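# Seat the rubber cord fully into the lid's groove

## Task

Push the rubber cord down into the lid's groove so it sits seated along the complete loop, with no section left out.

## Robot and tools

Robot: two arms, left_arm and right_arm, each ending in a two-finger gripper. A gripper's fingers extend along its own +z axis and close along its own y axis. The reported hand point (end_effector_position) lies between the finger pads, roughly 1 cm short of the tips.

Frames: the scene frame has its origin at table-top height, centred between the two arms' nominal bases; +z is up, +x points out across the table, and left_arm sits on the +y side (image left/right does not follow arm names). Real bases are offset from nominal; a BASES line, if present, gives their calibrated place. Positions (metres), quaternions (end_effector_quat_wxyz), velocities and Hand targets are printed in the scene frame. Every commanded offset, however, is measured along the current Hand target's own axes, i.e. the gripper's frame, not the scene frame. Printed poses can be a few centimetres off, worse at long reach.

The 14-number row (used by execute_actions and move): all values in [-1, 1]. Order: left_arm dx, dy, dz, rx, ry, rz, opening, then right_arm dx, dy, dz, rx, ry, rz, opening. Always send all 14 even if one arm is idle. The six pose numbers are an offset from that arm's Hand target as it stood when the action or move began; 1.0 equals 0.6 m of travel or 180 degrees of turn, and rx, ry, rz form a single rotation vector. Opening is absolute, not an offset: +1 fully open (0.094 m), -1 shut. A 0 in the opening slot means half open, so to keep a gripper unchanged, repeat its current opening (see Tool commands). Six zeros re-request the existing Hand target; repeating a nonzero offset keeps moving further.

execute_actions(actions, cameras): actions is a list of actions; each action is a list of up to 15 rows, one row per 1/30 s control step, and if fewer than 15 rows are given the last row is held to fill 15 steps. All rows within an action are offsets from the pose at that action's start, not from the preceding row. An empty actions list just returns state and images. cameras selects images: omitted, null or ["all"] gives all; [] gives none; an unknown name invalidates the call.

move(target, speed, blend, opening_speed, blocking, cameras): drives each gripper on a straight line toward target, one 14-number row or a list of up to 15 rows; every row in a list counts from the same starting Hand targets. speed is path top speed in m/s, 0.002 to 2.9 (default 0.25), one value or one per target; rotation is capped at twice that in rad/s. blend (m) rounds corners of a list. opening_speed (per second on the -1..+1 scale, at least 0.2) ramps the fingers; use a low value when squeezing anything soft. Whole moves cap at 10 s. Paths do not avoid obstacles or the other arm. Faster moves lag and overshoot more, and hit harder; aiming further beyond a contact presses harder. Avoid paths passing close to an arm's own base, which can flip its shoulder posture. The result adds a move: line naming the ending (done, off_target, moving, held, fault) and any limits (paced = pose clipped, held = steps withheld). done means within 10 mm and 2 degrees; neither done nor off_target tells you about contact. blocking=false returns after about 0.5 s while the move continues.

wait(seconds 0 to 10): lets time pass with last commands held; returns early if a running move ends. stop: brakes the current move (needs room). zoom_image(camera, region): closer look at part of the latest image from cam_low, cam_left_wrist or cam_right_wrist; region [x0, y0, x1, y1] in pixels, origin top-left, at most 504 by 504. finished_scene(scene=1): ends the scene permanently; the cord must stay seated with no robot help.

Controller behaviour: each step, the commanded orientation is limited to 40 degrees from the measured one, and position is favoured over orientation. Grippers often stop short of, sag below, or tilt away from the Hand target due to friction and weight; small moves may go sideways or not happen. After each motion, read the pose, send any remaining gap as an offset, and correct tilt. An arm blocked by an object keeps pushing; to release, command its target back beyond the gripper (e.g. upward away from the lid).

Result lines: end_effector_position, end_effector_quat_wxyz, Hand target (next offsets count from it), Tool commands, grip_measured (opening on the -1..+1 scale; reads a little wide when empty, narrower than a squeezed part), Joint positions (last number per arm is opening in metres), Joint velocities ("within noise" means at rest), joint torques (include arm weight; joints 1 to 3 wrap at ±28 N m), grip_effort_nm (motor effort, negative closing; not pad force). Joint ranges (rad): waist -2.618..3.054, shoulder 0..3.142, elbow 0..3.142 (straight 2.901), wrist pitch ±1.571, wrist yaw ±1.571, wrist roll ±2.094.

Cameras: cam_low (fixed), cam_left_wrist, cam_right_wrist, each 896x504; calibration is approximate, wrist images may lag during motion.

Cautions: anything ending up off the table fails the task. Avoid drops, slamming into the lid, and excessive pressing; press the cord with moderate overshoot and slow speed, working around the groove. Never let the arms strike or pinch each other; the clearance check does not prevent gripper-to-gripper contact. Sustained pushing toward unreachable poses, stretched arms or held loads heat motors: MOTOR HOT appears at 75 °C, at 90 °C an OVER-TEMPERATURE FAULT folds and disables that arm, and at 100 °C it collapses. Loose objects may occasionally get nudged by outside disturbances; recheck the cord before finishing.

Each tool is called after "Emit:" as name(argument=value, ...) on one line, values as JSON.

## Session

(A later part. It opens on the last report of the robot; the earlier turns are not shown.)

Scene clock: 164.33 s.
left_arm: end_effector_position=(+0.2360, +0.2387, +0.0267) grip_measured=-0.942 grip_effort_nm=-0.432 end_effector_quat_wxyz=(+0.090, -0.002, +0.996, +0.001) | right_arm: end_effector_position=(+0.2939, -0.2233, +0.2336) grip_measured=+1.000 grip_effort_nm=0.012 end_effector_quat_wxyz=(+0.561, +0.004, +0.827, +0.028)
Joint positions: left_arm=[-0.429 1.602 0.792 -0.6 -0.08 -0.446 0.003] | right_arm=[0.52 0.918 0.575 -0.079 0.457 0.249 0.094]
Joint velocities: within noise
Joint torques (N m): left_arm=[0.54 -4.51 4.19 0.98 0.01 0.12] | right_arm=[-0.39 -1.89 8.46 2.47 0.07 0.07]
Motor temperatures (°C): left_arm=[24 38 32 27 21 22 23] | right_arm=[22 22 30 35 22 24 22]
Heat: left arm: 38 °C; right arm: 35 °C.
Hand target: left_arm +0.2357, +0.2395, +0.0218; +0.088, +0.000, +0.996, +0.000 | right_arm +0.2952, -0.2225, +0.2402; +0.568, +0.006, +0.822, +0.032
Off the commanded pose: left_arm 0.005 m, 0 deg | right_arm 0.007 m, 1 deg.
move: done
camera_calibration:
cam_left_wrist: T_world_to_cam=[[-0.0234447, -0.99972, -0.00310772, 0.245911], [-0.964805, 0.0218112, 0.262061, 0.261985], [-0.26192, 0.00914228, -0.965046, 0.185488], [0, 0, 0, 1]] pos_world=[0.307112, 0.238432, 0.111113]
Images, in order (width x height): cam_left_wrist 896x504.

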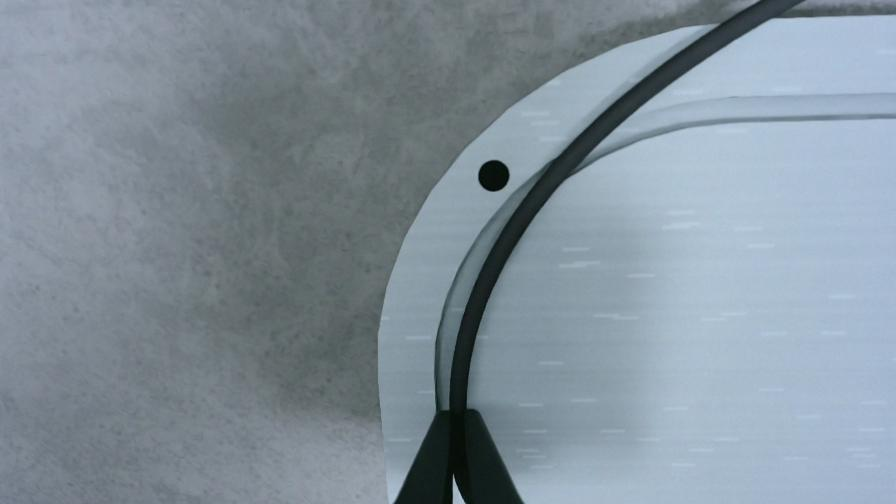

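Emit:
move(target=[0.0,0.0055,0.004,0,0,0,-0.95, 0,0,0,0,0,0,1], speed=0.04, cameras=["cam_left_wrist"])

Emit:
zoom_image(camera="cam_left_wrist", region=[370, 330, 550, 504])

Scene clock: 169.10 s.
left_arm: end_effector_position=(+0.2368, +0.2418, +0.0249) grip_measured=-0.942 grip_effort_nm=-0.422 end_effector_quat_wxyz=(+0.091, -0.002, +0.996, +0.001) | right_arm: end_effector_position=(+0.2939, -0.2233, +0.2335) grip_measured=+1.000 grip_effort_nm=0.012 end_effector_quat_wxyz=(+0.561, +0.004, +0.827, +0.028)
Joint positions: left_arm=[-0.417 1.602 0.783 -0.588 -0.078 -0.434 0.003] | right_arm=[0.52 0.918 0.575 -0.08 0.457 0.249 0.094]
Joint velocities: within noise
Joint torques (N m): left_arm=[0.47 -4.48 4.26 1.02 0.06 0.14] | right_arm=[-0.38 -1.91 8.49 2.45 0.05 0.06]
Motor temperatures (°C): left_arm=[24 37 32 27 21 22 23] | right_arm=[22 22 30 35 22 24 22]
Heat: left arm: 37 °C; right arm: 35 °C.
Hand target: left_arm +0.2360, +0.2428, +0.0194; +0.088, +0.001, +0.996, +0.000 | right_arm +0.2952, -0.2225, +0.2402; +0.568, +0.006, +0.823, +0.032
Off the commanded pose: left_arm 0.006 m, 0 deg | right_arm 0.007 m, 1 deg.
move: done
camera_calibration:
cam_left_wrist: T_world_to_cam=[[-0.023544, -0.99972, -0.00239949, 0.248972], [-0.965314, 0.0221093, 0.260155, 0.263131], [-0.260029, 0.00844135, -0.965564, 0.183595], [0, 0, 0, 1]] pos_world=[0.307606, 0.241535, 0.109415]
Images, in order (width x height): cam_left_wrist 896x504.

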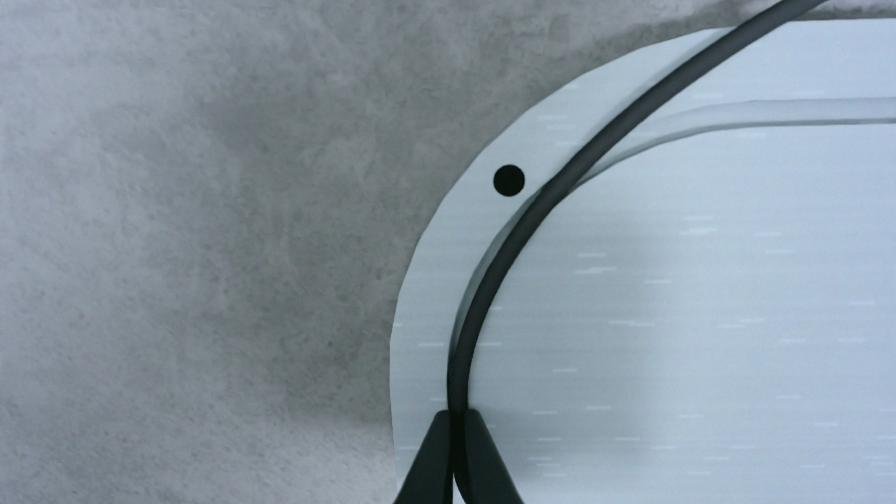

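Scaled by 2.800 from the camera's 896x504 image, which has a finer 1280x720 frame.

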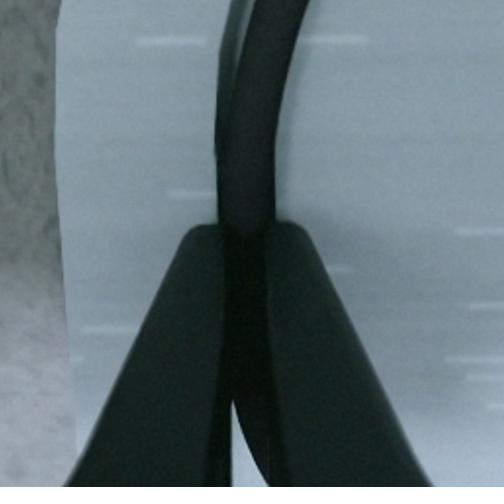

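Emit:
move(target=[0.0,0.0,0.0085,0,0,0,-0.95, 0,0,0,0,0,0,1], speed=0.04, cameras=[])

Emit:
move(target=[0.0,0.0,-0.003,0,0,0,-0.84, 0,0,0,0,0,0,1], speed=0.04, opening_speed=0.3, cameras=["cam_left_wrist"])

Scene clock: 175.00 s.
left_arm: end_effector_position=(+0.2376, +0.2413, +0.0237) grip_measured=-0.942 grip_effort_nm=-0.432 end_effector_quat_wxyz=(+0.091, -0.001, +0.996, +0.001) | right_arm: end_effector_position=(+0.2939, -0.2233, +0.2335) grip_measured=+1.000 grip_effort_nm=0.007 end_effector_quat_wxyz=(+0.561, +0.004, +0.827, +0.028)
Joint positions: left_arm=[-0.417 1.608 0.783 -0.581 -0.078 -0.432 0.003] | right_arm=[0.52 0.918 0.575 -0.08 0.457 0.249 0.094]
Joint velocities: within noise
Joint torques (N m): left_arm=[0.69 -3.64 3.38 1.15 0.02 0.15] | right_arm=[-0.34 -1.87 8.47 2.48 0.07 0.07]
Motor temperatures (°C): left_arm=[24 35 31 27 21 22 23] | right_arm=[22 22 30 35 22 24 22]
Heat: left arm: 35 °C; right arm: 35 °C.
Hand target: left_arm +0.2370, +0.2427, +0.0144; +0.088, +0.001, +0.996, +0.000 | right_arm +0.2952, -0.2225, +0.2402; +0.568, +0.006, +0.823, +0.032
Off the commanded pose: left_arm 0.009 m, 0 deg | right_arm 0.007 m, 1 deg.
move: done
No camera images: "cameras" was empty.

Scene clock: 175.70 s.
left_arm: end_effector_position=(+0.2369, +0.2415, +0.0235) grip_measured=-0.842 grip_effort_nm=0.090 end_effector_quat_wxyz=(+0.090, -0.001, +0.996, +0.001) | right_arm: end_effector_position=(+0.2939, -0.2233, +0.2335) grip_measured=+1.000 grip_effort_nm=0.012 end_effector_quat_wxyz=(+0.561, +0.004, +0.827, +0.028)
Joint positions: left_arm=[-0.417 1.608 0.783 -0.584 -0.078 -0.431 0.007] | right_arm=[0.52 0.918 0.575 -0.08 0.457 0.249 0.094]
Joint velocities: within noise
Joint torques (N m): left_arm=[0.44 -4.21 3.84 1.09 0.04 0.15] | right_arm=[-0.39 -1.88 8.47 2.45 0.08 0.06]
Motor temperatures (°C): left_arm=[24 35 31 27 21 22 23] | right_arm=[22 22 30 35 22 24 22]
Heat: left arm: 35 °C; right arm: 35 °C.
Hand target: left_arm +0.2366, +0.2427, +0.0162; +0.088, +0.001, +0.996, +0.000 | right_arm +0.2952, -0.2225, +0.2402; +0.568, +0.006, +0.823, +0.032
Off the commanded pose: left_arm 0.007 m, 0 deg | right_arm 0.007 m, 1 deg.
move: done
camera_calibration:
cam_left_wrist: T_world_to_cam=[[-0.0263041, -0.99965, -0.00293151, 0.249463], [-0.964695, 0.0246154, 0.262215, 0.262908], [-0.262051, 0.00972536, -0.965005, 0.182507], [0, 0, 0, 1]] pos_world=[0.308015, 0.241129, 0.107912]
Images, in order (width x height): cam_left_wrist 896x504.

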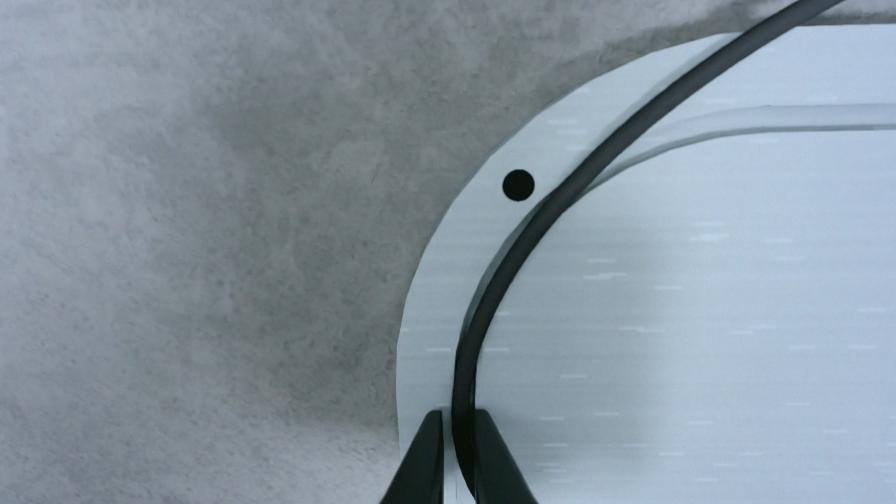

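Emit:
move(target=[0.0,-0.002,-0.026,0,0,0,-0.84, 0,0,0,0,0,0,1], speed=0.06, cameras=["cam_left_wrist"])

Scene clock: 180.37 s.
left_arm: end_effector_position=(+0.2337, +0.2431, +0.0238) grip_measured=-0.842 grip_effort_nm=0.076 end_effector_quat_wxyz=(+0.084, -0.001, +0.996, +0.004) | right_arm: end_effector_position=(+0.2939, -0.2233, +0.2335) grip_measured=+1.000 grip_effort_nm=0.012 end_effector_quat_wxyz=(+0.561, +0.004, +0.827, +0.028)
Joint positions: left_arm=[-0.417 1.605 0.783 -0.6 -0.078 -0.431 0.007] | right_arm=[0.52 0.918 0.575 -0.08 0.457 0.249 0.094]
Joint velocities: within noise
Joint torques (N m): left_arm=[-0.27 -7.65 5.71 0.51 0.01 0] | right_arm=[-0.34 -1.94 8.44 2.45 0.08 0.06]
Motor temperatures (°C): left_arm=[24 34 31 27 21 22 23] | right_arm=[22 22 30 35 22 24 22]
Heat: left arm: 34 °C; right arm: 35 °C.
Hand target: left_arm +0.2339, +0.2415, +0.0315; +0.088, +0.001, +0.996, +0.000 | right_arm +0.2952, -0.2225, +0.2402; +0.568, +0.006, +0.823, +0.032
Off the commanded pose: left_arm 0.008 m, 1 deg | right_arm 0.007 m, 1 deg.
move: done
camera_calibration:
cam_left_wrist: T_world_to_cam=[[-0.0263768, -0.999619, -0.00813025, 0.250955], [-0.961544, 0.0231462, 0.273676, 0.259028], [-0.273383, 0.0150363, -0.961788, 0.183148], [0, 0, 0, 1]] pos_world=[0.305756, 0.24211, 0.1073]
Images, in order (width x height): cam_left_wrist 896x504.

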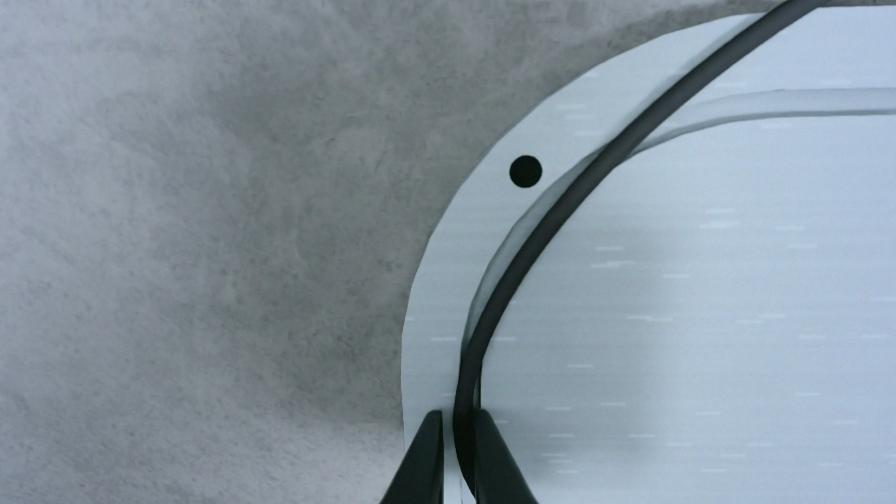

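Emit:
move(target=[0.0,0.0,-0.013,0,0,0,-0.84, 0,0,0,0,0,0,1], speed=0.1, cameras=["cam_left_wrist"])

Scene clock: 184.33 s.
left_arm: end_effector_position=(+0.2245, +0.2474, +0.0268) grip_measured=-0.842 grip_effort_nm=0.076 end_effector_quat_wxyz=(+0.069, +0.000, +0.998, +0.011) | right_arm: end_effector_position=(+0.2939, -0.2233, +0.2335) grip_measured=+1.000 grip_effort_nm=0.007 end_effector_quat_wxyz=(+0.561, +0.004, +0.827, +0.028)
Joint positions: left_arm=[-0.417 1.586 0.783 -0.651 -0.078 -0.431 0.007] | right_arm=[0.52 0.918 0.575 -0.08 0.457 0.249 0.094]
Joint velocities: within noise
Joint torques (N m): left_arm=[-0.49 -8.13 6.68 0.53 0.05 0.01] | right_arm=[-0.36 -1.85 8.47 2.45 0.08 0.06]
Motor temperatures (°C): left_arm=[24 34 31 27 21 22 23] | right_arm=[22 22 31 35 22 24 22]
Heat: left arm: 34 °C; right arm: 35 °C.
Hand target: left_arm +0.2325, +0.2415, +0.0392; +0.088, +0.001, +0.996, +0.000 | right_arm +0.2952, -0.2225, +0.2402; +0.568, +0.006, +0.823, +0.032
Off the commanded pose: left_arm 0.016 m, 2 deg | right_arm 0.007 m, 1 deg.
move: off_target (left_arm)
camera_calibration:
cam_left_wrist: T_world_to_cam=[[-0.0267621, -0.999424, -0.0208672, 0.255479], [-0.953201, 0.0192246, 0.301725, 0.247487], [-0.30115, 0.0279654, -0.953167, 0.186334], [0, 0, 0, 1]] pos_world=[0.298857, 0.245363, 0.108265]
Images, in order (width x height): cam_left_wrist 896x504.

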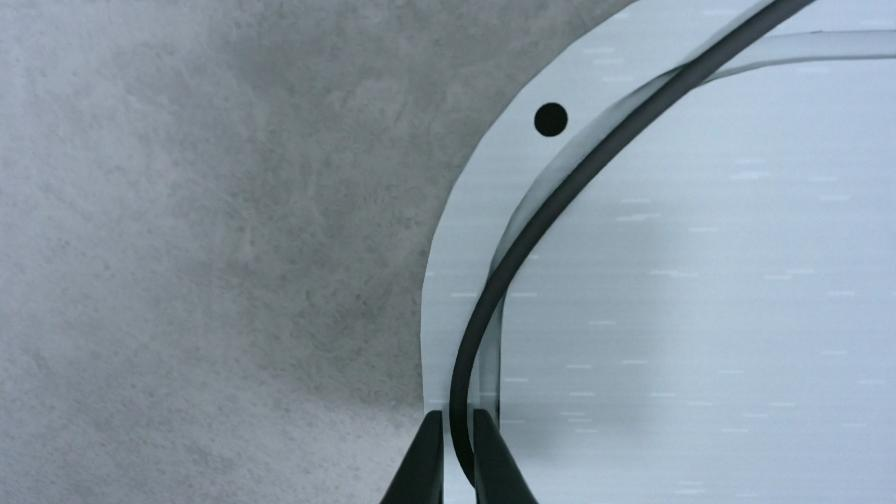

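Emit:
move(target=[0.0,-0.004,0.020,0,0,0,-0.84, 0,0,0,0,0,0,1], speed=0.1, cameras=["cam_left_wrist"])

Scene clock: 202.63 s.
left_arm: end_effector_position=(+0.2295, +0.2437, +0.0276) grip_measured=-0.842 grip_effort_nm=0.076 end_effector_quat_wxyz=(+0.081, +0.001, +0.997, +0.005) | right_arm: end_effector_position=(+0.2939, -0.2233, +0.2335) grip_measured=+1.000 grip_effort_nm=0.007 end_effector_quat_wxyz=(+0.561, +0.004, +0.827, +0.028)
Joint positions: left_arm=[-0.421 1.586 0.783 -0.626 -0.078 -0.431 0.007] | right_arm=[0.52 0.918 0.575 -0.08 0.457 0.249 0.094]
Joint velocities: within noise
Joint torques (N m): left_arm=[-0.39 -4.62 5.57 0.9 -0.02 -0.02] | right_arm=[-0.43 -1.88 8.5 2.44 0.07 0.05]
Motor temperatures (°C): left_arm=[24 32 32 27 21 22 23] | right_arm=[22 22 31 36 22 24 22]
Heat: left arm: 32 °C; right arm: 36 °C.
Hand target: left_arm +0.2346, +0.2392, +0.0274; +0.087, +0.000, +0.996, +0.000 | right_arm +0.2952, -0.2225, +0.2402; +0.568, +0.006, +0.823, +0.032
Off the commanded pose: left_arm 0.007 m, 1 deg | right_arm 0.007 m, 1 deg.
move: done
camera_calibration:
cam_left_wrist: T_world_to_cam=[[-0.0306662, -0.999469, -0.0109752, 0.252643], [-0.959641, 0.0263697, 0.279988, 0.252507], [-0.27955, 0.0191184, -0.959941, 0.186072], [0, 0, 0, 1]] pos_world=[0.302081, 0.242293, 0.110692]
Images, in order (width x height): cam_left_wrist 896x504.

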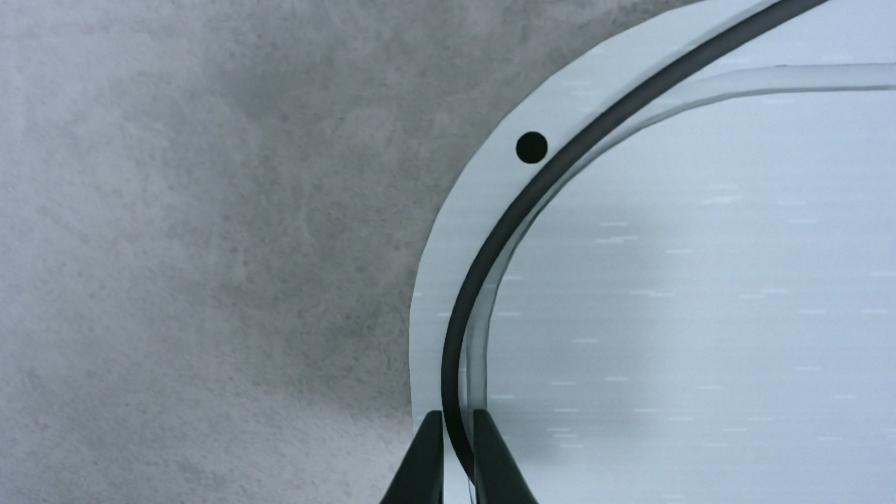

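Emit:
move(target=[[-0.013,0.0083,-0.0739,0,0,0,-0.7, 0,0,0,0,0,0,1],[0.005,0.0092,0.0093,0,0,0,-0.7, 0,0,0,0,0,0,1]], speed=0.08, cameras=["cam_left_wrist"])

Scene clock: 209.10 s.
left_arm: end_effector_position=(+0.2326, +0.2444, +0.0258) grip_measured=-0.702 grip_effort_nm=0.076 end_effector_quat_wxyz=(+0.089, -0.002, +0.996, +0.002) | right_arm: end_effector_position=(+0.2939, -0.2233, +0.2335) grip_measured=+1.000 grip_effort_nm=0.012 end_effector_quat_wxyz=(+0.561, +0.004, +0.827, +0.028)
Joint positions: left_arm=[-0.414 1.586 0.771 -0.596 -0.078 -0.431 0.014] | right_arm=[0.52 0.918 0.575 -0.08 0.457 0.249 0.094]
Joint velocities: within noise
Joint torques (N m): left_arm=[0.44 -4.52 4.41 0.94 0.09 0.12] | right_arm=[-0.38 -1.92 8.46 2.47 0.05 0.05]
Motor temperatures (°C): left_arm=[24 31 32 27 21 22 23] | right_arm=[22 22 31 36 22 24 22]
Heat: left arm: 32 °C; right arm: 36 °C.
Hand target: left_arm +0.2327, +0.2447, +0.0214; +0.088, +0.000, +0.996, +0.000 | right_arm +0.2952, -0.2225, +0.2402; +0.568, +0.006, +0.823, +0.032
Off the commanded pose: left_arm 0.004 m, 0 deg | right_arm 0.007 m, 1 deg.
move: done
camera_calibration:
cam_left_wrist: T_world_to_cam=[[-0.0240116, -0.999704, -0.0039377, 0.251685], [-0.964216, 0.0221186, 0.264194, 0.258487], [-0.264029, 0.0101405, -0.964461, 0.183844], [0, 0, 0, 1]] pos_world=[0.30382, 0.244028, 0.11001]
Images, in order (width x height): cam_left_wrist 896x504.

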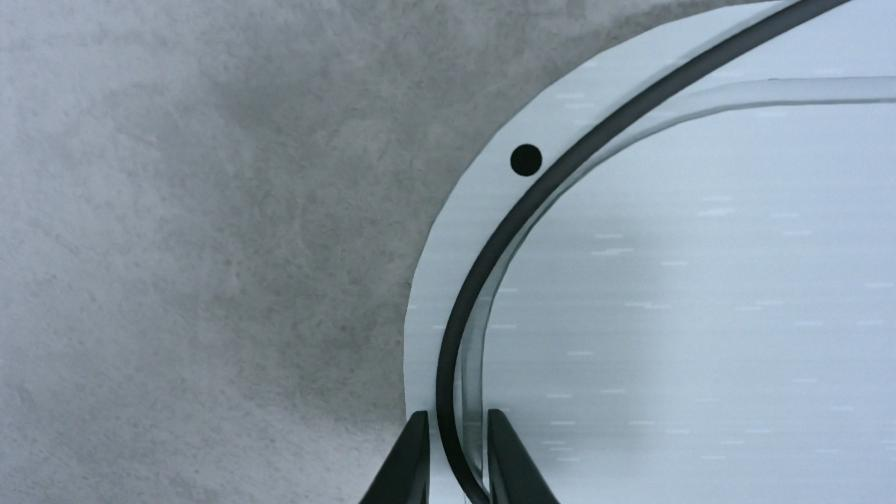

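Emit:
move(target=[0,0,0,0,0,0,-0.94, 0,0,0,0,0,0,1], opening_speed=0.4, cameras=["cam_left_wrist"])

Scene clock: 213.57 s.
left_arm: end_effector_position=(+0.2329, +0.2442, +0.0258) grip_measured=-0.937 grip_effort_nm=-0.198 end_effector_quat_wxyz=(+0.089, -0.002, +0.996, +0.001) | right_arm: end_effector_position=(+0.2939, -0.2233, +0.2335) grip_measured=+1.000 grip_effort_nm=0.007 end_effector_quat_wxyz=(+0.561, +0.004, +0.827, +0.028)
Joint positions: left_arm=[-0.414 1.586 0.771 -0.595 -0.078 -0.431 0.003] | right_arm=[0.52 0.918 0.575 -0.08 0.457 0.249 0.094]
Joint velocities: within noise
Joint torques (N m): left_arm=[0.47 -4.52 4.04 0.94 0 0.13] | right_arm=[-0.36 -1.95 8.5 2.46 0.06 0.05]
Motor temperatures (°C): left_arm=[24 31 32 27 21 22 23] | right_arm=[22 22 31 36 22 24 22]
Heat: left arm: 32 °C; right arm: 36 °C.
Hand target: left_arm +0.2327, +0.2447, +0.0214; +0.088, +0.000, +0.996, +0.000 | right_arm +0.2952, -0.2225, +0.2402; +0.568, +0.006, +0.823, +0.032
Off the commanded pose: left_arm 0.004 m, 0 deg | right_arm 0.007 m, 1 deg.
move: done
camera_calibration:
cam_left_wrist: T_world_to_cam=[[-0.0240352, -0.999706, -0.00333882, 0.251533], [-0.964572, 0.0223125, 0.262873, 0.258857], [-0.262721, 0.00953874, -0.964825, 0.183783], [0, 0, 0, 1]] pos_world=[0.304016, 0.243931, 0.110112]
Images, in order (width x height): cam_left_wrist 896x504.

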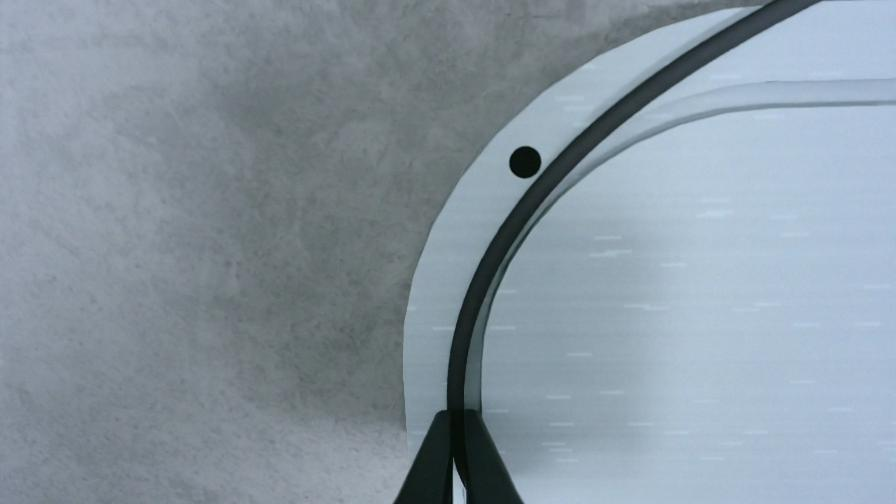

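Emit:
move(target=[[-0.0087,-0.003,-0.0493,0,0,0,-0.95, 0,0,0,0,0,0,1],[0.0017,-0.007,0.01,0,0,0,-0.95, 0,0,0,0,0,0,1]], speed=0.08, cameras=["cam_left_wrist"])

Emit:
zoom_image(camera="cam_left_wrist", region=[370, 330, 550, 504])

Scene clock: 219.60 s.
left_arm: end_effector_position=(+0.2309, +0.2436, +0.0246) grip_measured=-0.946 grip_effort_nm=-0.227 end_effector_quat_wxyz=(+0.083, +0.001, +0.996, +0.005) | right_arm: end_effector_position=(+0.2939, -0.2233, +0.2335) grip_measured=+1.000 grip_effort_nm=0.012 end_effector_quat_wxyz=(+0.561, +0.004, +0.827, +0.028)
Joint positions: left_arm=[-0.42 1.594 0.776 -0.605 -0.079 -0.431 0.003] | right_arm=[0.52 0.918 0.575 -0.08 0.457 0.249 0.094]
Joint velocities: within noise
Joint torques (N m): left_arm=[-0.61 -3.49 3.47 1.28 0.03 -0.05] | right_arm=[-0.42 -1.85 8.51 2.46 0.03 0.06]
Motor temperatures (°C): left_arm=[24 30 32 27 21 22 23] | right_arm=[22 22 31 36 22 24 22]
Heat: left arm: 32 °C; right arm: 36 °C.
Hand target: left_arm +0.2327, +0.2404, +0.0153; +0.088, +0.000, +0.996, +0.000 | right_arm +0.2952, -0.2225, +0.2402; +0.568, +0.006, +0.823, +0.032
Off the commanded pose: left_arm 0.010 m, 1 deg | right_arm 0.007 m, 1 deg.
move: done
camera_calibration:
cam_left_wrist: T_world_to_cam=[[-0.0296775, -0.999512, -0.00975306, 0.252329], [-0.961232, 0.0258621, 0.274524, 0.255394], [-0.274137, 0.0175221, -0.961531, 0.182678], [0, 0, 0, 1]] pos_world=[0.30306, 0.2424, 0.107999]
Images, in order (width x height): cam_left_wrist 896x504.

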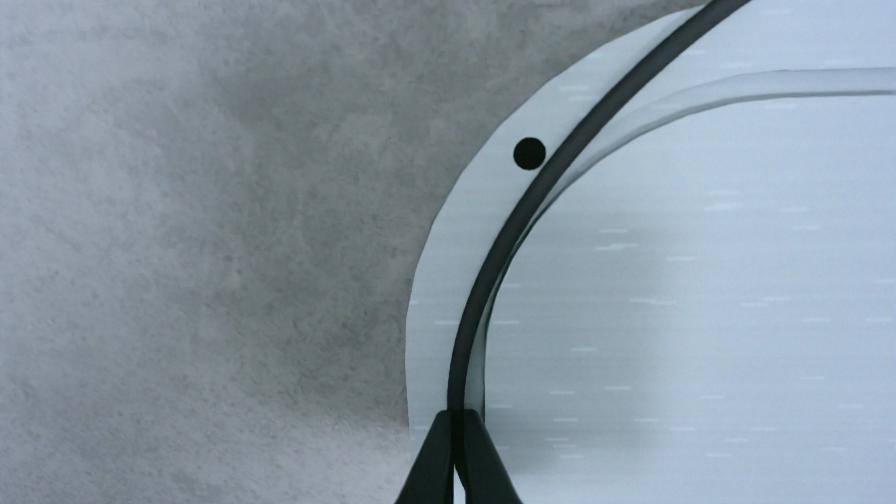

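Scaled by 2.800 from the camera's 896x504 image, which has a finer 1280x720 frame.

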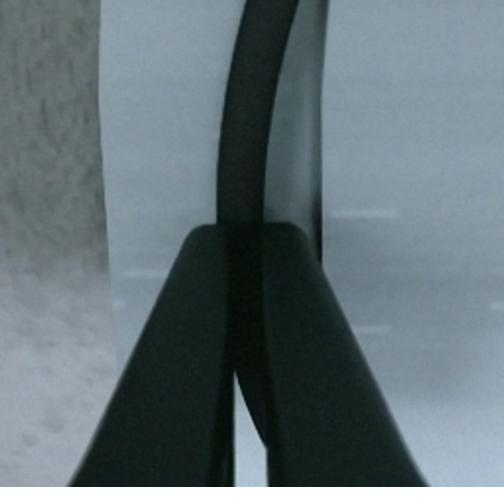

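Emit:
move(target=[-0.0087,-0.012,-0.0543,0,0,0,-0.95, 0,0,0,0,0,0,1], speed=0.1, cameras=["cam_left_wrist"])

Scene clock: 224.27 s.
left_arm: end_effector_position=(+0.2234, +0.2399, +0.0351) grip_measured=-0.946 grip_effort_nm=-0.222 end_effector_quat_wxyz=(+0.069, +0.004, +0.998, +0.012) | right_arm: end_effector_position=(+0.2939, -0.2233, +0.2335) grip_measured=+1.000 grip_effort_nm=0.007 end_effector_quat_wxyz=(+0.561, +0.004, +0.827, +0.028)
Joint positions: left_arm=[-0.447 1.578 0.814 -0.694 -0.083 -0.452 0.003] | right_arm=[0.52 0.918 0.575 -0.08 0.457 0.249 0.094]
Joint velocities: within noise
Joint torques (N m): left_arm=[-0.38 -8.03 7.49 0.63 0.02 -0.1] | right_arm=[-0.36 -1.85 8.47 2.45 0.07 0.06]
Motor temperatures (°C): left_arm=[24 30 32 27 21 22 23] | right_arm=[22 22 31 36 22 24 22]
Heat: left arm: 32 °C; right arm: 36 °C.
Hand target: left_arm +0.2322, +0.2333, +0.0483; +0.088, +0.001, +0.996, +0.000 | right_arm +0.2952, -0.2225, +0.2402; +0.568, +0.006, +0.823, +0.032
Off the commanded pose: left_arm 0.017 m, 3 deg | right_arm 0.007 m, 1 deg.
move: off_target (left_arm)
camera_calibration:
cam_left_wrist: T_world_to_cam=[[-0.035611, -0.99906, -0.0247047, 0.250199], [-0.952584, 0.0264588, 0.303122, 0.242295], [-0.302183, 0.0343277, -0.952632, 0.19276], [0, 0, 0, 1]] pos_world=[0.297965, 0.236936, 0.116365]
Images, in order (width x height): cam_left_wrist 896x504.

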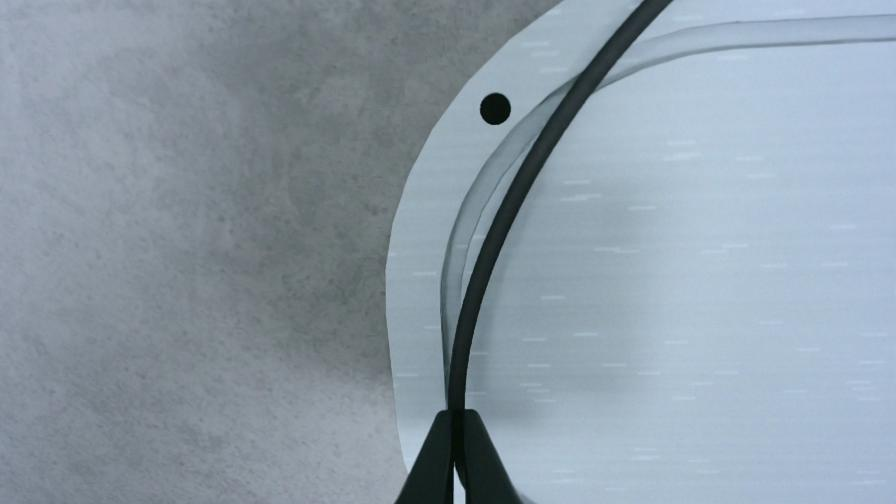

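Emit:
move(target=[0.0077,0.0117,0.0528,0,0,0,-0.95, 0,0,0,0,0,0,1], speed=0.05, cameras=["cam_left_wrist"])

Emit:
zoom_image(camera="cam_left_wrist", region=[370, 330, 550, 504])

Scene clock: 229.10 s.
left_arm: end_effector_position=(+0.2315, +0.2405, +0.0236) grip_measured=-0.947 grip_effort_nm=-0.173 end_effector_quat_wxyz=(+0.086, -0.002, +0.996, +0.003) | right_arm: end_effector_position=(+0.2939, -0.2233, +0.2335) grip_measured=+1.000 grip_effort_nm=0.012 end_effector_quat_wxyz=(+0.561, +0.004, +0.827, +0.028)
Joint positions: left_arm=[-0.43 1.599 0.776 -0.596 -0.081 -0.447 0.002] | right_arm=[0.52 0.918 0.575 -0.08 0.457 0.249 0.094]
Joint velocities: within noise
Joint torques (N m): left_arm=[0.42 -4.1 3.66 1.16 0.01 0.11] | right_arm=[-0.35 -1.91 8.46 2.45 0.08 0.06]
Motor temperatures (°C): left_arm=[24 30 33 27 21 22 23] | right_arm=[22 22 31 36 22 24 22]
Heat: left arm: 33 °C; right arm: 36 °C.
Hand target: left_arm +0.2331, +0.2404, +0.0162; +0.088, +0.000, +0.996, +0.000 | right_arm +0.2952, -0.2225, +0.2402; +0.568, +0.006, +0.823, +0.032
Off the commanded pose: left_arm 0.007 m, 1 deg | right_arm 0.007 m, 1 deg.
move: done
camera_calibration:
cam_left_wrist: T_world_to_cam=[[-0.0245875, -0.999672, -0.00717616, 0.247964], [-0.962644, 0.0217393, 0.269898, 0.257712], [-0.269653, 0.0135442, -0.962862, 0.181937], [0, 0, 0, 1]] pos_world=[0.303241, 0.239816, 0.107404]
Images, in order (width x height): cam_left_wrist 896x504.

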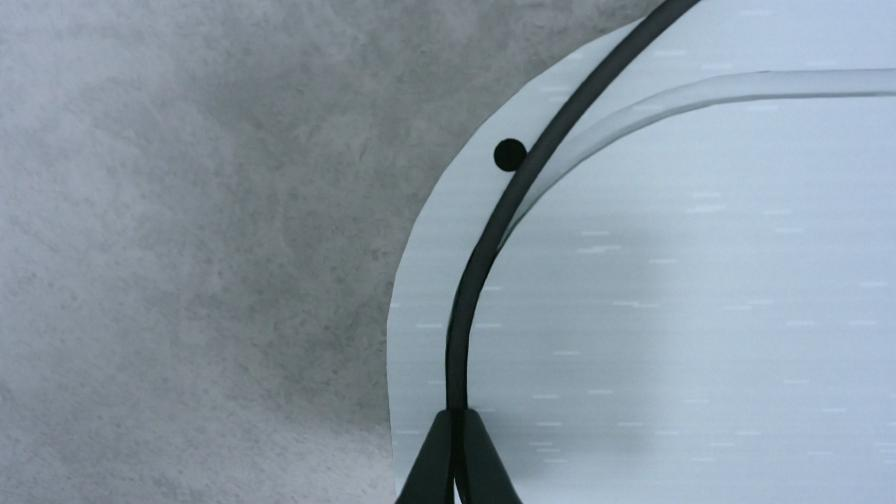

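Scaled by 2.800 from the camera's 896x504 image, which has a finer 1280x720 frame.

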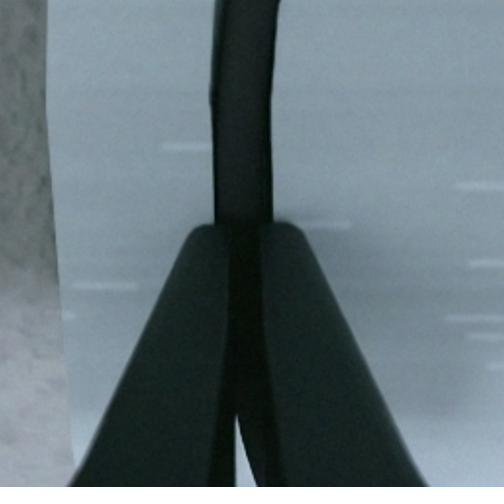

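Emit:
move(target=[[0,0,0,0,0,0,-0.6, 0,0,0,0,0,0,1],[-0.026,-0.005,-0.062,0,0,0,-0.6, 0,0,0,0,0,0,1]], speed=0.12, opening_speed=1, cameras=["cam_left_wrist"])

Scene clock: 234.77 s.
left_arm: end_effector_position=(+0.2328, +0.2415, +0.0424) grip_measured=-0.602 grip_effort_nm=0.076 end_effector_quat_wxyz=(+0.069, -0.001, +0.998, +0.012) | right_arm: end_effector_position=(+0.2939, -0.2233, +0.2335) grip_measured=+1.000 grip_effort_nm=0.012 end_effector_quat_wxyz=(+0.561, +0.004, +0.827, +0.028)
Joint positions: left_arm=[-0.425 1.591 0.86 -0.725 -0.081 -0.443 0.019] | right_arm=[0.52 0.918 0.575 -0.08 0.457 0.249 0.094]
Joint velocities: within noise
Joint torques (N m): left_arm=[0.36 -8.1 7.34 0.52 0.07 0.13] | right_arm=[-0.36 -1.87 8.46 2.45 0.07 0.08]
Motor temperatures (°C): left_arm=[24 30 32 27 21 22 23] | right_arm=[22 22 31 36 22 24 22]
Heat: left arm: 32 °C; right arm: 36 °C.
Hand target: left_arm +0.2421, +0.2373, +0.0557; +0.088, +0.001, +0.996, +0.000 | right_arm +0.2952, -0.2225, +0.2402; +0.568, +0.006, +0.823, +0.032
Off the commanded pose: left_arm 0.017 m, 2 deg | right_arm 0.007 m, 1 deg.
move: off_target (left_arm)
camera_calibration:
cam_left_wrist: T_world_to_cam=[[-0.024272, -0.999435, -0.0232437, 0.249657], [-0.953219, 0.0161296, 0.301849, 0.251661], [-0.301304, 0.0294829, -0.953072, 0.203476], [0, 0, 0, 1]] pos_world=[0.307256, 0.239458, 0.123766]
Images, in order (width x height): cam_left_wrist 896x504.

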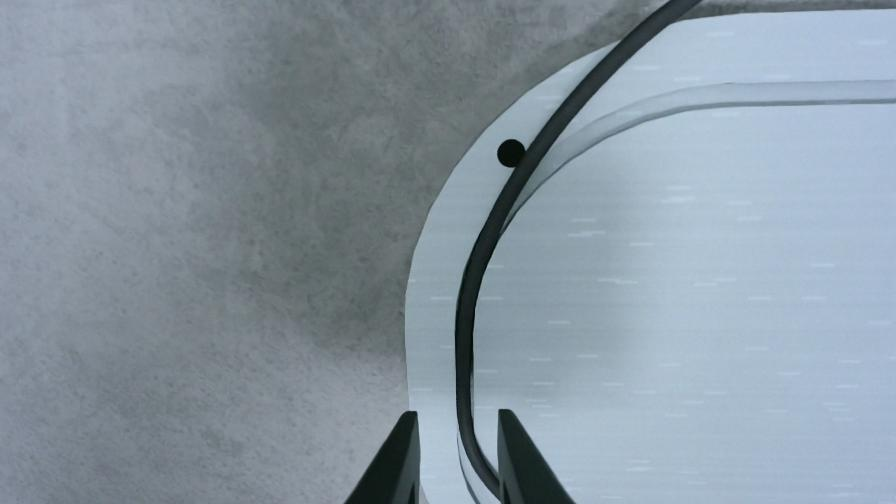

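Emit:
move(target=[[0,0,0,0,0,0,-1, 0,0,0,0,0,0,1],[0.0283,0.005,0.0792,0,0,0,-1, 0,0,0,0,0,0,1]], speed=0.06, cameras=["cam_left_wrist"])

Scene clock: 242.07 s.
left_arm: end_effector_position=(+0.2327, +0.2413, +0.0222) grip_measured=-0.996 grip_effort_nm=-0.217 end_effector_quat_wxyz=(+0.084, -0.002, +0.996, +0.004) | right_arm: end_effector_position=(+0.2939, -0.2233, +0.2335) grip_measured=+1.000 grip_effort_nm=0.007 end_effector_quat_wxyz=(+0.561, +0.004, +0.827, +0.028)
Joint positions: left_arm=[-0.425 1.608 0.779 -0.593 -0.08 -0.442 0] | right_arm=[0.52 0.918 0.575 -0.08 0.457 0.249 0.094]
Joint velocities: within noise
Joint torques (N m): left_arm=[0.08 -2.48 2.07 1.63 0.03 0.12] | right_arm=[-0.35 -1.91 8.46 2.46 0.07 0.07]
Motor temperatures (°C): left_arm=[24 30 33 27 21 22 23] | right_arm=[22 22 32 37 22 24 22]
Heat: left arm: 33 °C; right arm: 37 °C.
Hand target: left_arm +0.2335, +0.2403, +0.0059; +0.088, +0.001, +0.996, +0.000 | right_arm +0.2952, -0.2225, +0.2402; +0.568, +0.006, +0.823, +0.032
Off the commanded pose: left_arm 0.016 m, 1 deg | right_arm 0.007 m, 1 deg.
move: off_target (left_arm)
camera_calibration:
cam_left_wrist: T_world_to_cam=[[-0.0243005, -0.999668, -0.00854261, 0.248738], [-0.961805, 0.0210479, 0.272924, 0.259078], [-0.272653, 0.0148485, -0.961998, 0.181273], [0, 0, 0, 1]] pos_world=[0.304652, 0.240511, 0.105801]
Images, in order (width x height): cam_left_wrist 896x504.

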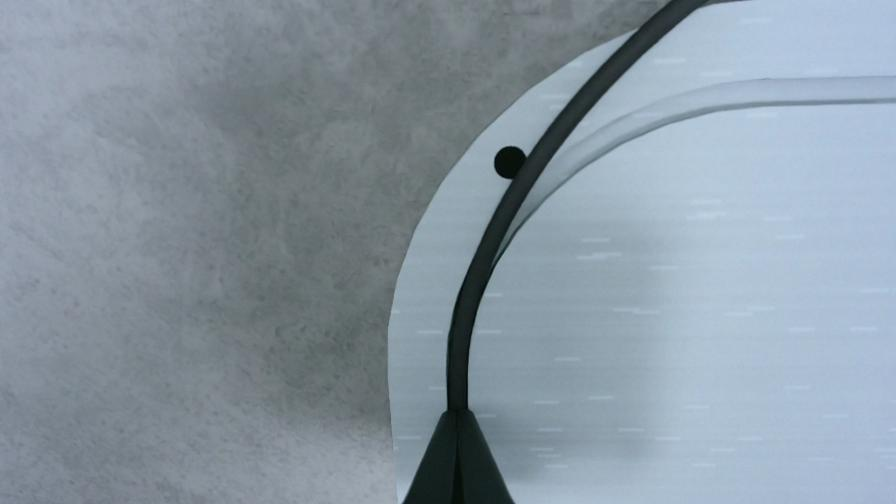

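Emit:
move(target=[[-0.0145,0,-0.09,0,0,0,-1, 0,0,0,0,0,0,1],[-0.113,-0.0183,-0.031,0.0199,0.0531,0.227,-0.6, 0,0,0,0,0,0,1]], speed=0.12, cameras=["cam_left_wrist"])

Scene clock: 276.03 s.
left_arm: end_effector_position=(+0.2905, +0.2316, +0.0338) grip_measured=-0.602 grip_effort_nm=0.081 end_effector_quat_wxyz=(-0.003, +0.348, +0.938, +0.005) | right_arm: end_effector_position=(+0.2939, -0.2233, +0.2335) grip_measured=+1.000 grip_effort_nm=0.007 end_effector_quat_wxyz=(+0.561, +0.004, +0.827, +0.028)
Joint positions: left_arm=[-0.341 1.911 1.219 -0.884 -0.01 0.35 0.019] | right_arm=[0.52 0.918 0.575 -0.08 0.457 0.249 0.094]
Joint velocities: within noise
Joint torques (N m): left_arm=[0.54 -6.94 7.51 0.36 0.17 0.16] | right_arm=[-0.38 -1.85 8.46 2.44 0.06 0.06]
Motor temperatures (°C): left_arm=[24 28 32 29 21 22 23] | right_arm=[22 22 32 37 22 24 22]
Heat: left arm: 32 °C; right arm: 37 °C.
Hand target: left_arm +0.2972, +0.2293, +0.0361; +0.001, +0.350, +0.937, +0.000 | right_arm +0.2952, -0.2225, +0.2402; +0.568, +0.006, +0.823, +0.032
Off the commanded pose: left_arm 0.007 m, 1 deg | right_arm 0.007 m, 1 deg.
move: done
camera_calibration:
cam_left_wrist: T_world_to_cam=[[-0.673292, -0.739369, -0.00342674, 0.368577], [-0.66565, 0.604131, 0.438105, 0.0850773], [-0.321851, 0.297254, -0.898917, 0.155095], [0, 0, 0, 1]] pos_world=[0.354709, 0.175014, 0.103408]
Images, in order (width x height): cam_left_wrist 896x504.

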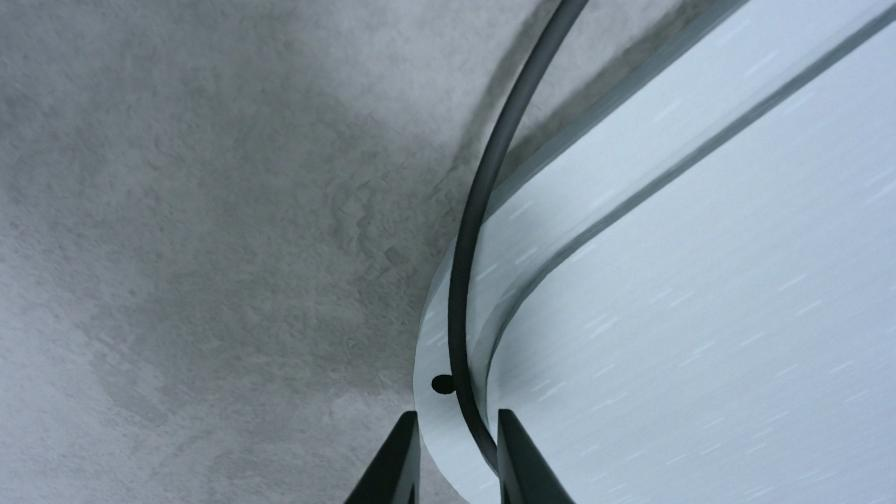

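Emit:
move(target=[[0.005,-0.0044,0.025,0,0,0,-0.6, 0,0,0,0,0,0,1],[0.005,-0.0044,0.025,0,0,0,-0.94, 0,0,0,0,0,0,1]], speed=0.06, opening_speed=0.6, cameras=["cam_left_wrist"])

Scene clock: 284.90 s.
left_arm: end_effector_position=(+0.2947, +0.2294, +0.0281) grip_measured=-0.938 grip_effort_nm=-0.134 end_effector_quat_wxyz=(+0.005, +0.348, +0.938, +0.004) | right_arm: end_effector_position=(+0.2939, -0.2233, +0.2335) grip_measured=+1.000 grip_effort_nm=0.007 end_effector_quat_wxyz=(+0.561, +0.004, +0.827, +0.028)
Joint positions: left_arm=[-0.341 1.925 1.212 -0.849 -0.007 0.35 0.003] | right_arm=[0.52 0.918 0.575 -0.08 0.457 0.249 0.094]
Joint velocities: within noise
Joint torques (N m): left_arm=[0.29 -7.15 4.26 0.69 0.09 0.15] | right_arm=[-0.4 -1.88 8.46 2.47 0.05 0.07]
Motor temperatures (°C): left_arm=[24 28 33 28 21 22 23] | right_arm=[22 22 32 37 22 24 22]
Heat: left arm: 33 °C; right arm: 37 °C.
Hand target: left_arm +0.2932, +0.2293, +0.0211; +0.001, +0.350, +0.937, +0.000 | right_arm +0.2952, -0.2225, +0.2402; +0.568, +0.006, +0.822, +0.032
Off the commanded pose: left_arm 0.007 m, 1 deg | right_arm 0.007 m, 1 deg.
move: done
camera_calibration:
cam_left_wrist: T_world_to_cam=[[-0.673208, -0.73943, -0.00590954, 0.369886], [-0.671047, 0.607553, 0.424942, 0.0928647], [-0.310625, 0.29004, -0.905201, 0.150478], [0, 0, 0, 1]] pos_world=[0.358069, 0.17344, 0.0989368]
Images, in order (width x height): cam_left_wrist 896x504.

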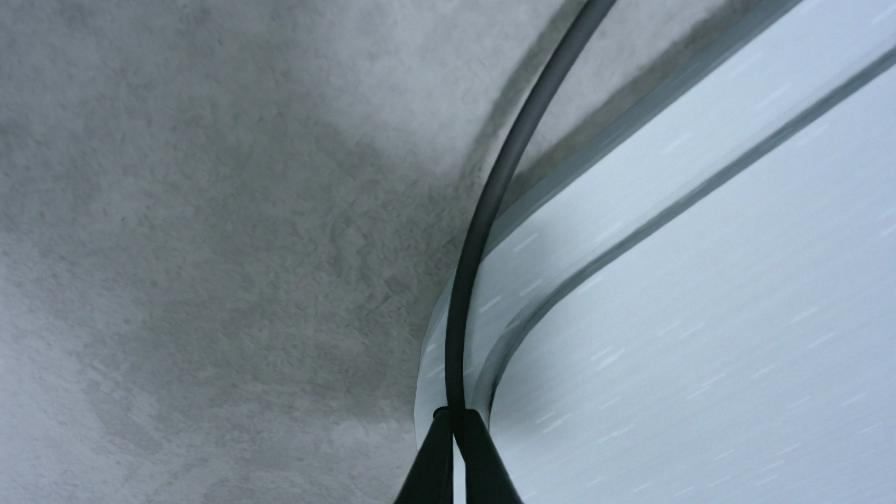

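Emit:
move(target=[[0.0,-0.025,-0.065,0,0,0,-0.96, 0,0,0,0,0,0,1],[0.0,-0.0112,-0.03,0,0,0,-0.96, 0,0,0,0,0,0,1],[0.0,-0.0112,0.0117,0,0,0,-0.96, 0,0,0,0,0,0,1]], speed=0.08, cameras=["cam_left_wrist"])

Scene clock: 290.97 s.
left_arm: end_effector_position=(+0.2864, +0.2222, +0.0242) grip_measured=-0.958 grip_effort_nm=-0.105 end_effector_quat_wxyz=(+0.000, +0.350, +0.937, -0.002) | right_arm: end_effector_position=(+0.2939, -0.2233, +0.2335) grip_measured=+1.000 grip_effort_nm=0.007 end_effector_quat_wxyz=(+0.561, +0.004, +0.827, +0.028)
Joint positions: left_arm=[-0.365 1.922 1.192 -0.841 0.004 0.331 0.002] | right_arm=[0.52 0.918 0.575 -0.08 0.457 0.249 0.094]
Joint velocities: within noise
Joint torques (N m): left_arm=[0.49 -6.49 3.7 0.82 0.04 0.12] | right_arm=[-0.39 -1.91 8.54 2.46 0.07 0.06]
Motor temperatures (°C): left_arm=[24 29 33 28 21 22 23] | right_arm=[22 22 32 37 22 24 22]
Heat: left arm: 33 °C; right arm: 37 °C.
Hand target: left_arm +0.2887, +0.2242, +0.0140; +0.001, +0.350, +0.937, +0.000 | right_arm +0.2952, -0.2225, +0.2402; +0.568, +0.006, +0.822, +0.032
Off the commanded pose: left_arm 0.011 m, 0 deg | right_arm 0.007 m, 1 deg.
move: off_target (left_arm)
camera_calibration:
cam_left_wrist: T_world_to_cam=[[-0.67663, -0.736283, 0.00771437, 0.358848], [-0.662608, 0.613426, 0.42972, 0.089478], [-0.321127, 0.285649, -0.902929, 0.150441], [0, 0, 0, 1]] pos_world=[0.350407, 0.166352, 0.0946189]
Images, in order (width x height): cam_left_wrist 896x504.

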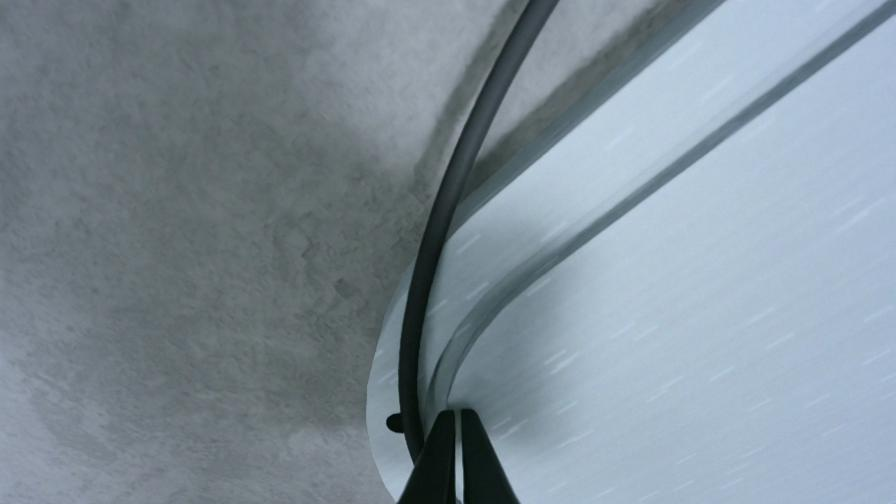

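Emit:
move(target=[[0.0,0,-0.06,0,0,0,-0.96, 0,0,0,0,0,0,1],[0.0,0.0183,-0.04,0,0,0,-0.5, 0,0,0,0,0,0,1],[0.0,0.0183,-0.005,0,0,0,-0.5, 0,0,0,0,0,0,1]], speed=0.08, cameras=["cam_left_wrist"])

Scene clock: 304.80 s.
left_arm: end_effector_position=(+0.2962, +0.2312, +0.0247) grip_measured=-0.502 grip_effort_nm=0.076 end_effector_quat_wxyz=(+0.003, +0.346, +0.938, -0.001) | right_arm: end_effector_position=(+0.2939, -0.2233, +0.2335) grip_measured=+1.000 grip_effort_nm=0.012 end_effector_quat_wxyz=(+0.561, +0.004, +0.827, +0.028)
Joint positions: left_arm=[-0.33 1.936 1.214 -0.843 0.003 0.358 0.023] | right_arm=[0.52 0.918 0.575 -0.08 0.457 0.249 0.094]
Joint velocities: within noise
Joint torques (N m): left_arm=[0.17 -7.05 3.89 0.65 0.04 0.14] | right_arm=[-0.32 -1.91 8.46 2.45 0.07 0.03]
Motor temperatures (°C): left_arm=[24 29 32 28 21 22 23] | right_arm=[22 22 32 38 22 24 22]
Heat: left arm: 32 °C; right arm: 38 °C.
Hand target: left_arm +0.2959, +0.2324, +0.0170; +0.001, +0.350, +0.937, +0.000 | right_arm +0.2952, -0.2225, +0.2402; +0.568, +0.006, +0.822, +0.032
Off the commanded pose: left_arm 0.008 m, 1 deg | right_arm 0.007 m, 1 deg.
move: done; target 2's new opening was sent with left_arm's hand 0.014 m and 2 deg from that target
camera_calibration:
cam_left_wrist: T_world_to_cam=[[-0.670499, -0.741894, 0.00488103, 0.371664], [-0.670123, 0.608431, 0.425143, 0.0937618], [-0.318381, 0.281787, -0.905113, 0.151591], [0, 0, 0, 1]] pos_world=[0.360296, 0.175972, 0.0955302]
Images, in order (width x height): cam_left_wrist 896x504.

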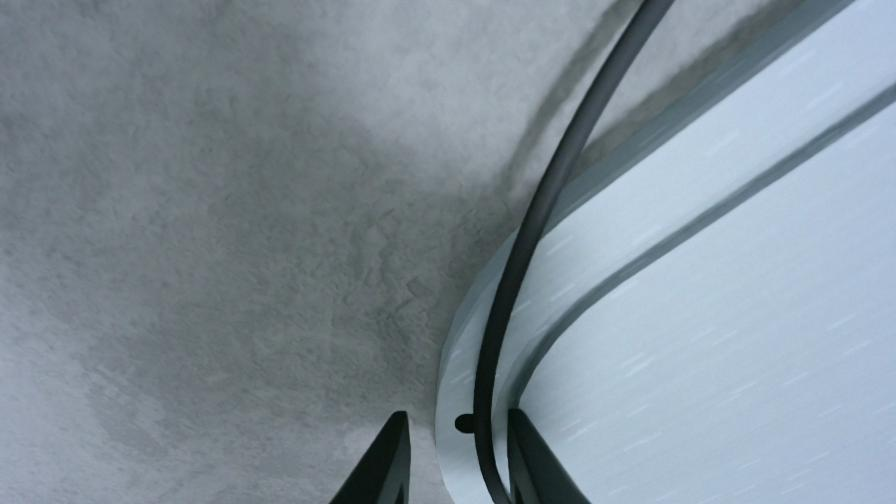

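Emit:
move(target=[0,0,0,0,0,0,-0.96, 0,0,0,0,0,0,1], opening_speed=0.5, cameras=["cam_left_wrist"])

Scene clock: 310.10 s.
left_arm: end_effector_position=(+0.2975, +0.2307, +0.0247) grip_measured=-0.957 grip_effort_nm=-0.491 end_effector_quat_wxyz=(+0.005, +0.346, +0.938, -0.001) | right_arm: end_effector_position=(+0.2939, -0.2233, +0.2335) grip_measured=+1.000 grip_effort_nm=0.007 end_effector_quat_wxyz=(+0.561, +0.004, +0.827, +0.028)
Joint positions: left_arm=[-0.33 1.936 1.214 -0.837 0.003 0.359 0.002] | right_arm=[0.52 0.918 0.575 -0.08 0.457 0.249 0.094]
Joint velocities: within noise
Joint torques (N m): left_arm=[0.25 -7.31 3.79 0.63 0.01 0.16] | right_arm=[-0.38 -1.84 8.47 2.46 0.07 0.05]
Motor temperatures (°C): left_arm=[24 29 32 27 21 22 23] | right_arm=[22 22 33 38 22 24 22]
Heat: left arm: 32 °C; right arm: 38 °C.
Hand target: left_arm +0.2959, +0.2324, +0.0170; +0.000, +0.351, +0.937, +0.000 | right_arm +0.2952, -0.2225, +0.2402; +0.568, +0.006, +0.822, +0.032
Off the commanded pose: left_arm 0.008 m, 1 deg | right_arm 0.007 m, 1 deg.
move: done
camera_calibration:
cam_left_wrist: T_world_to_cam=[[-0.671044, -0.741412, 0.00266134, 0.37236], [-0.671975, 0.609706, 0.420368, 0.0952606], [-0.313289, 0.280297, -0.90735, 0.150964], [0, 0, 0, 1]] pos_world=[0.361178, 0.175677, 0.0959415]
Images, in order (width x height): cam_left_wrist 896x504.

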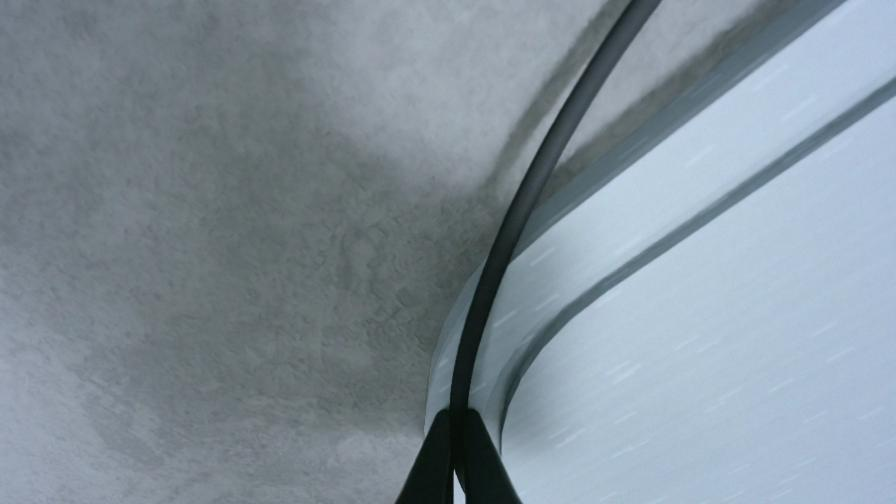

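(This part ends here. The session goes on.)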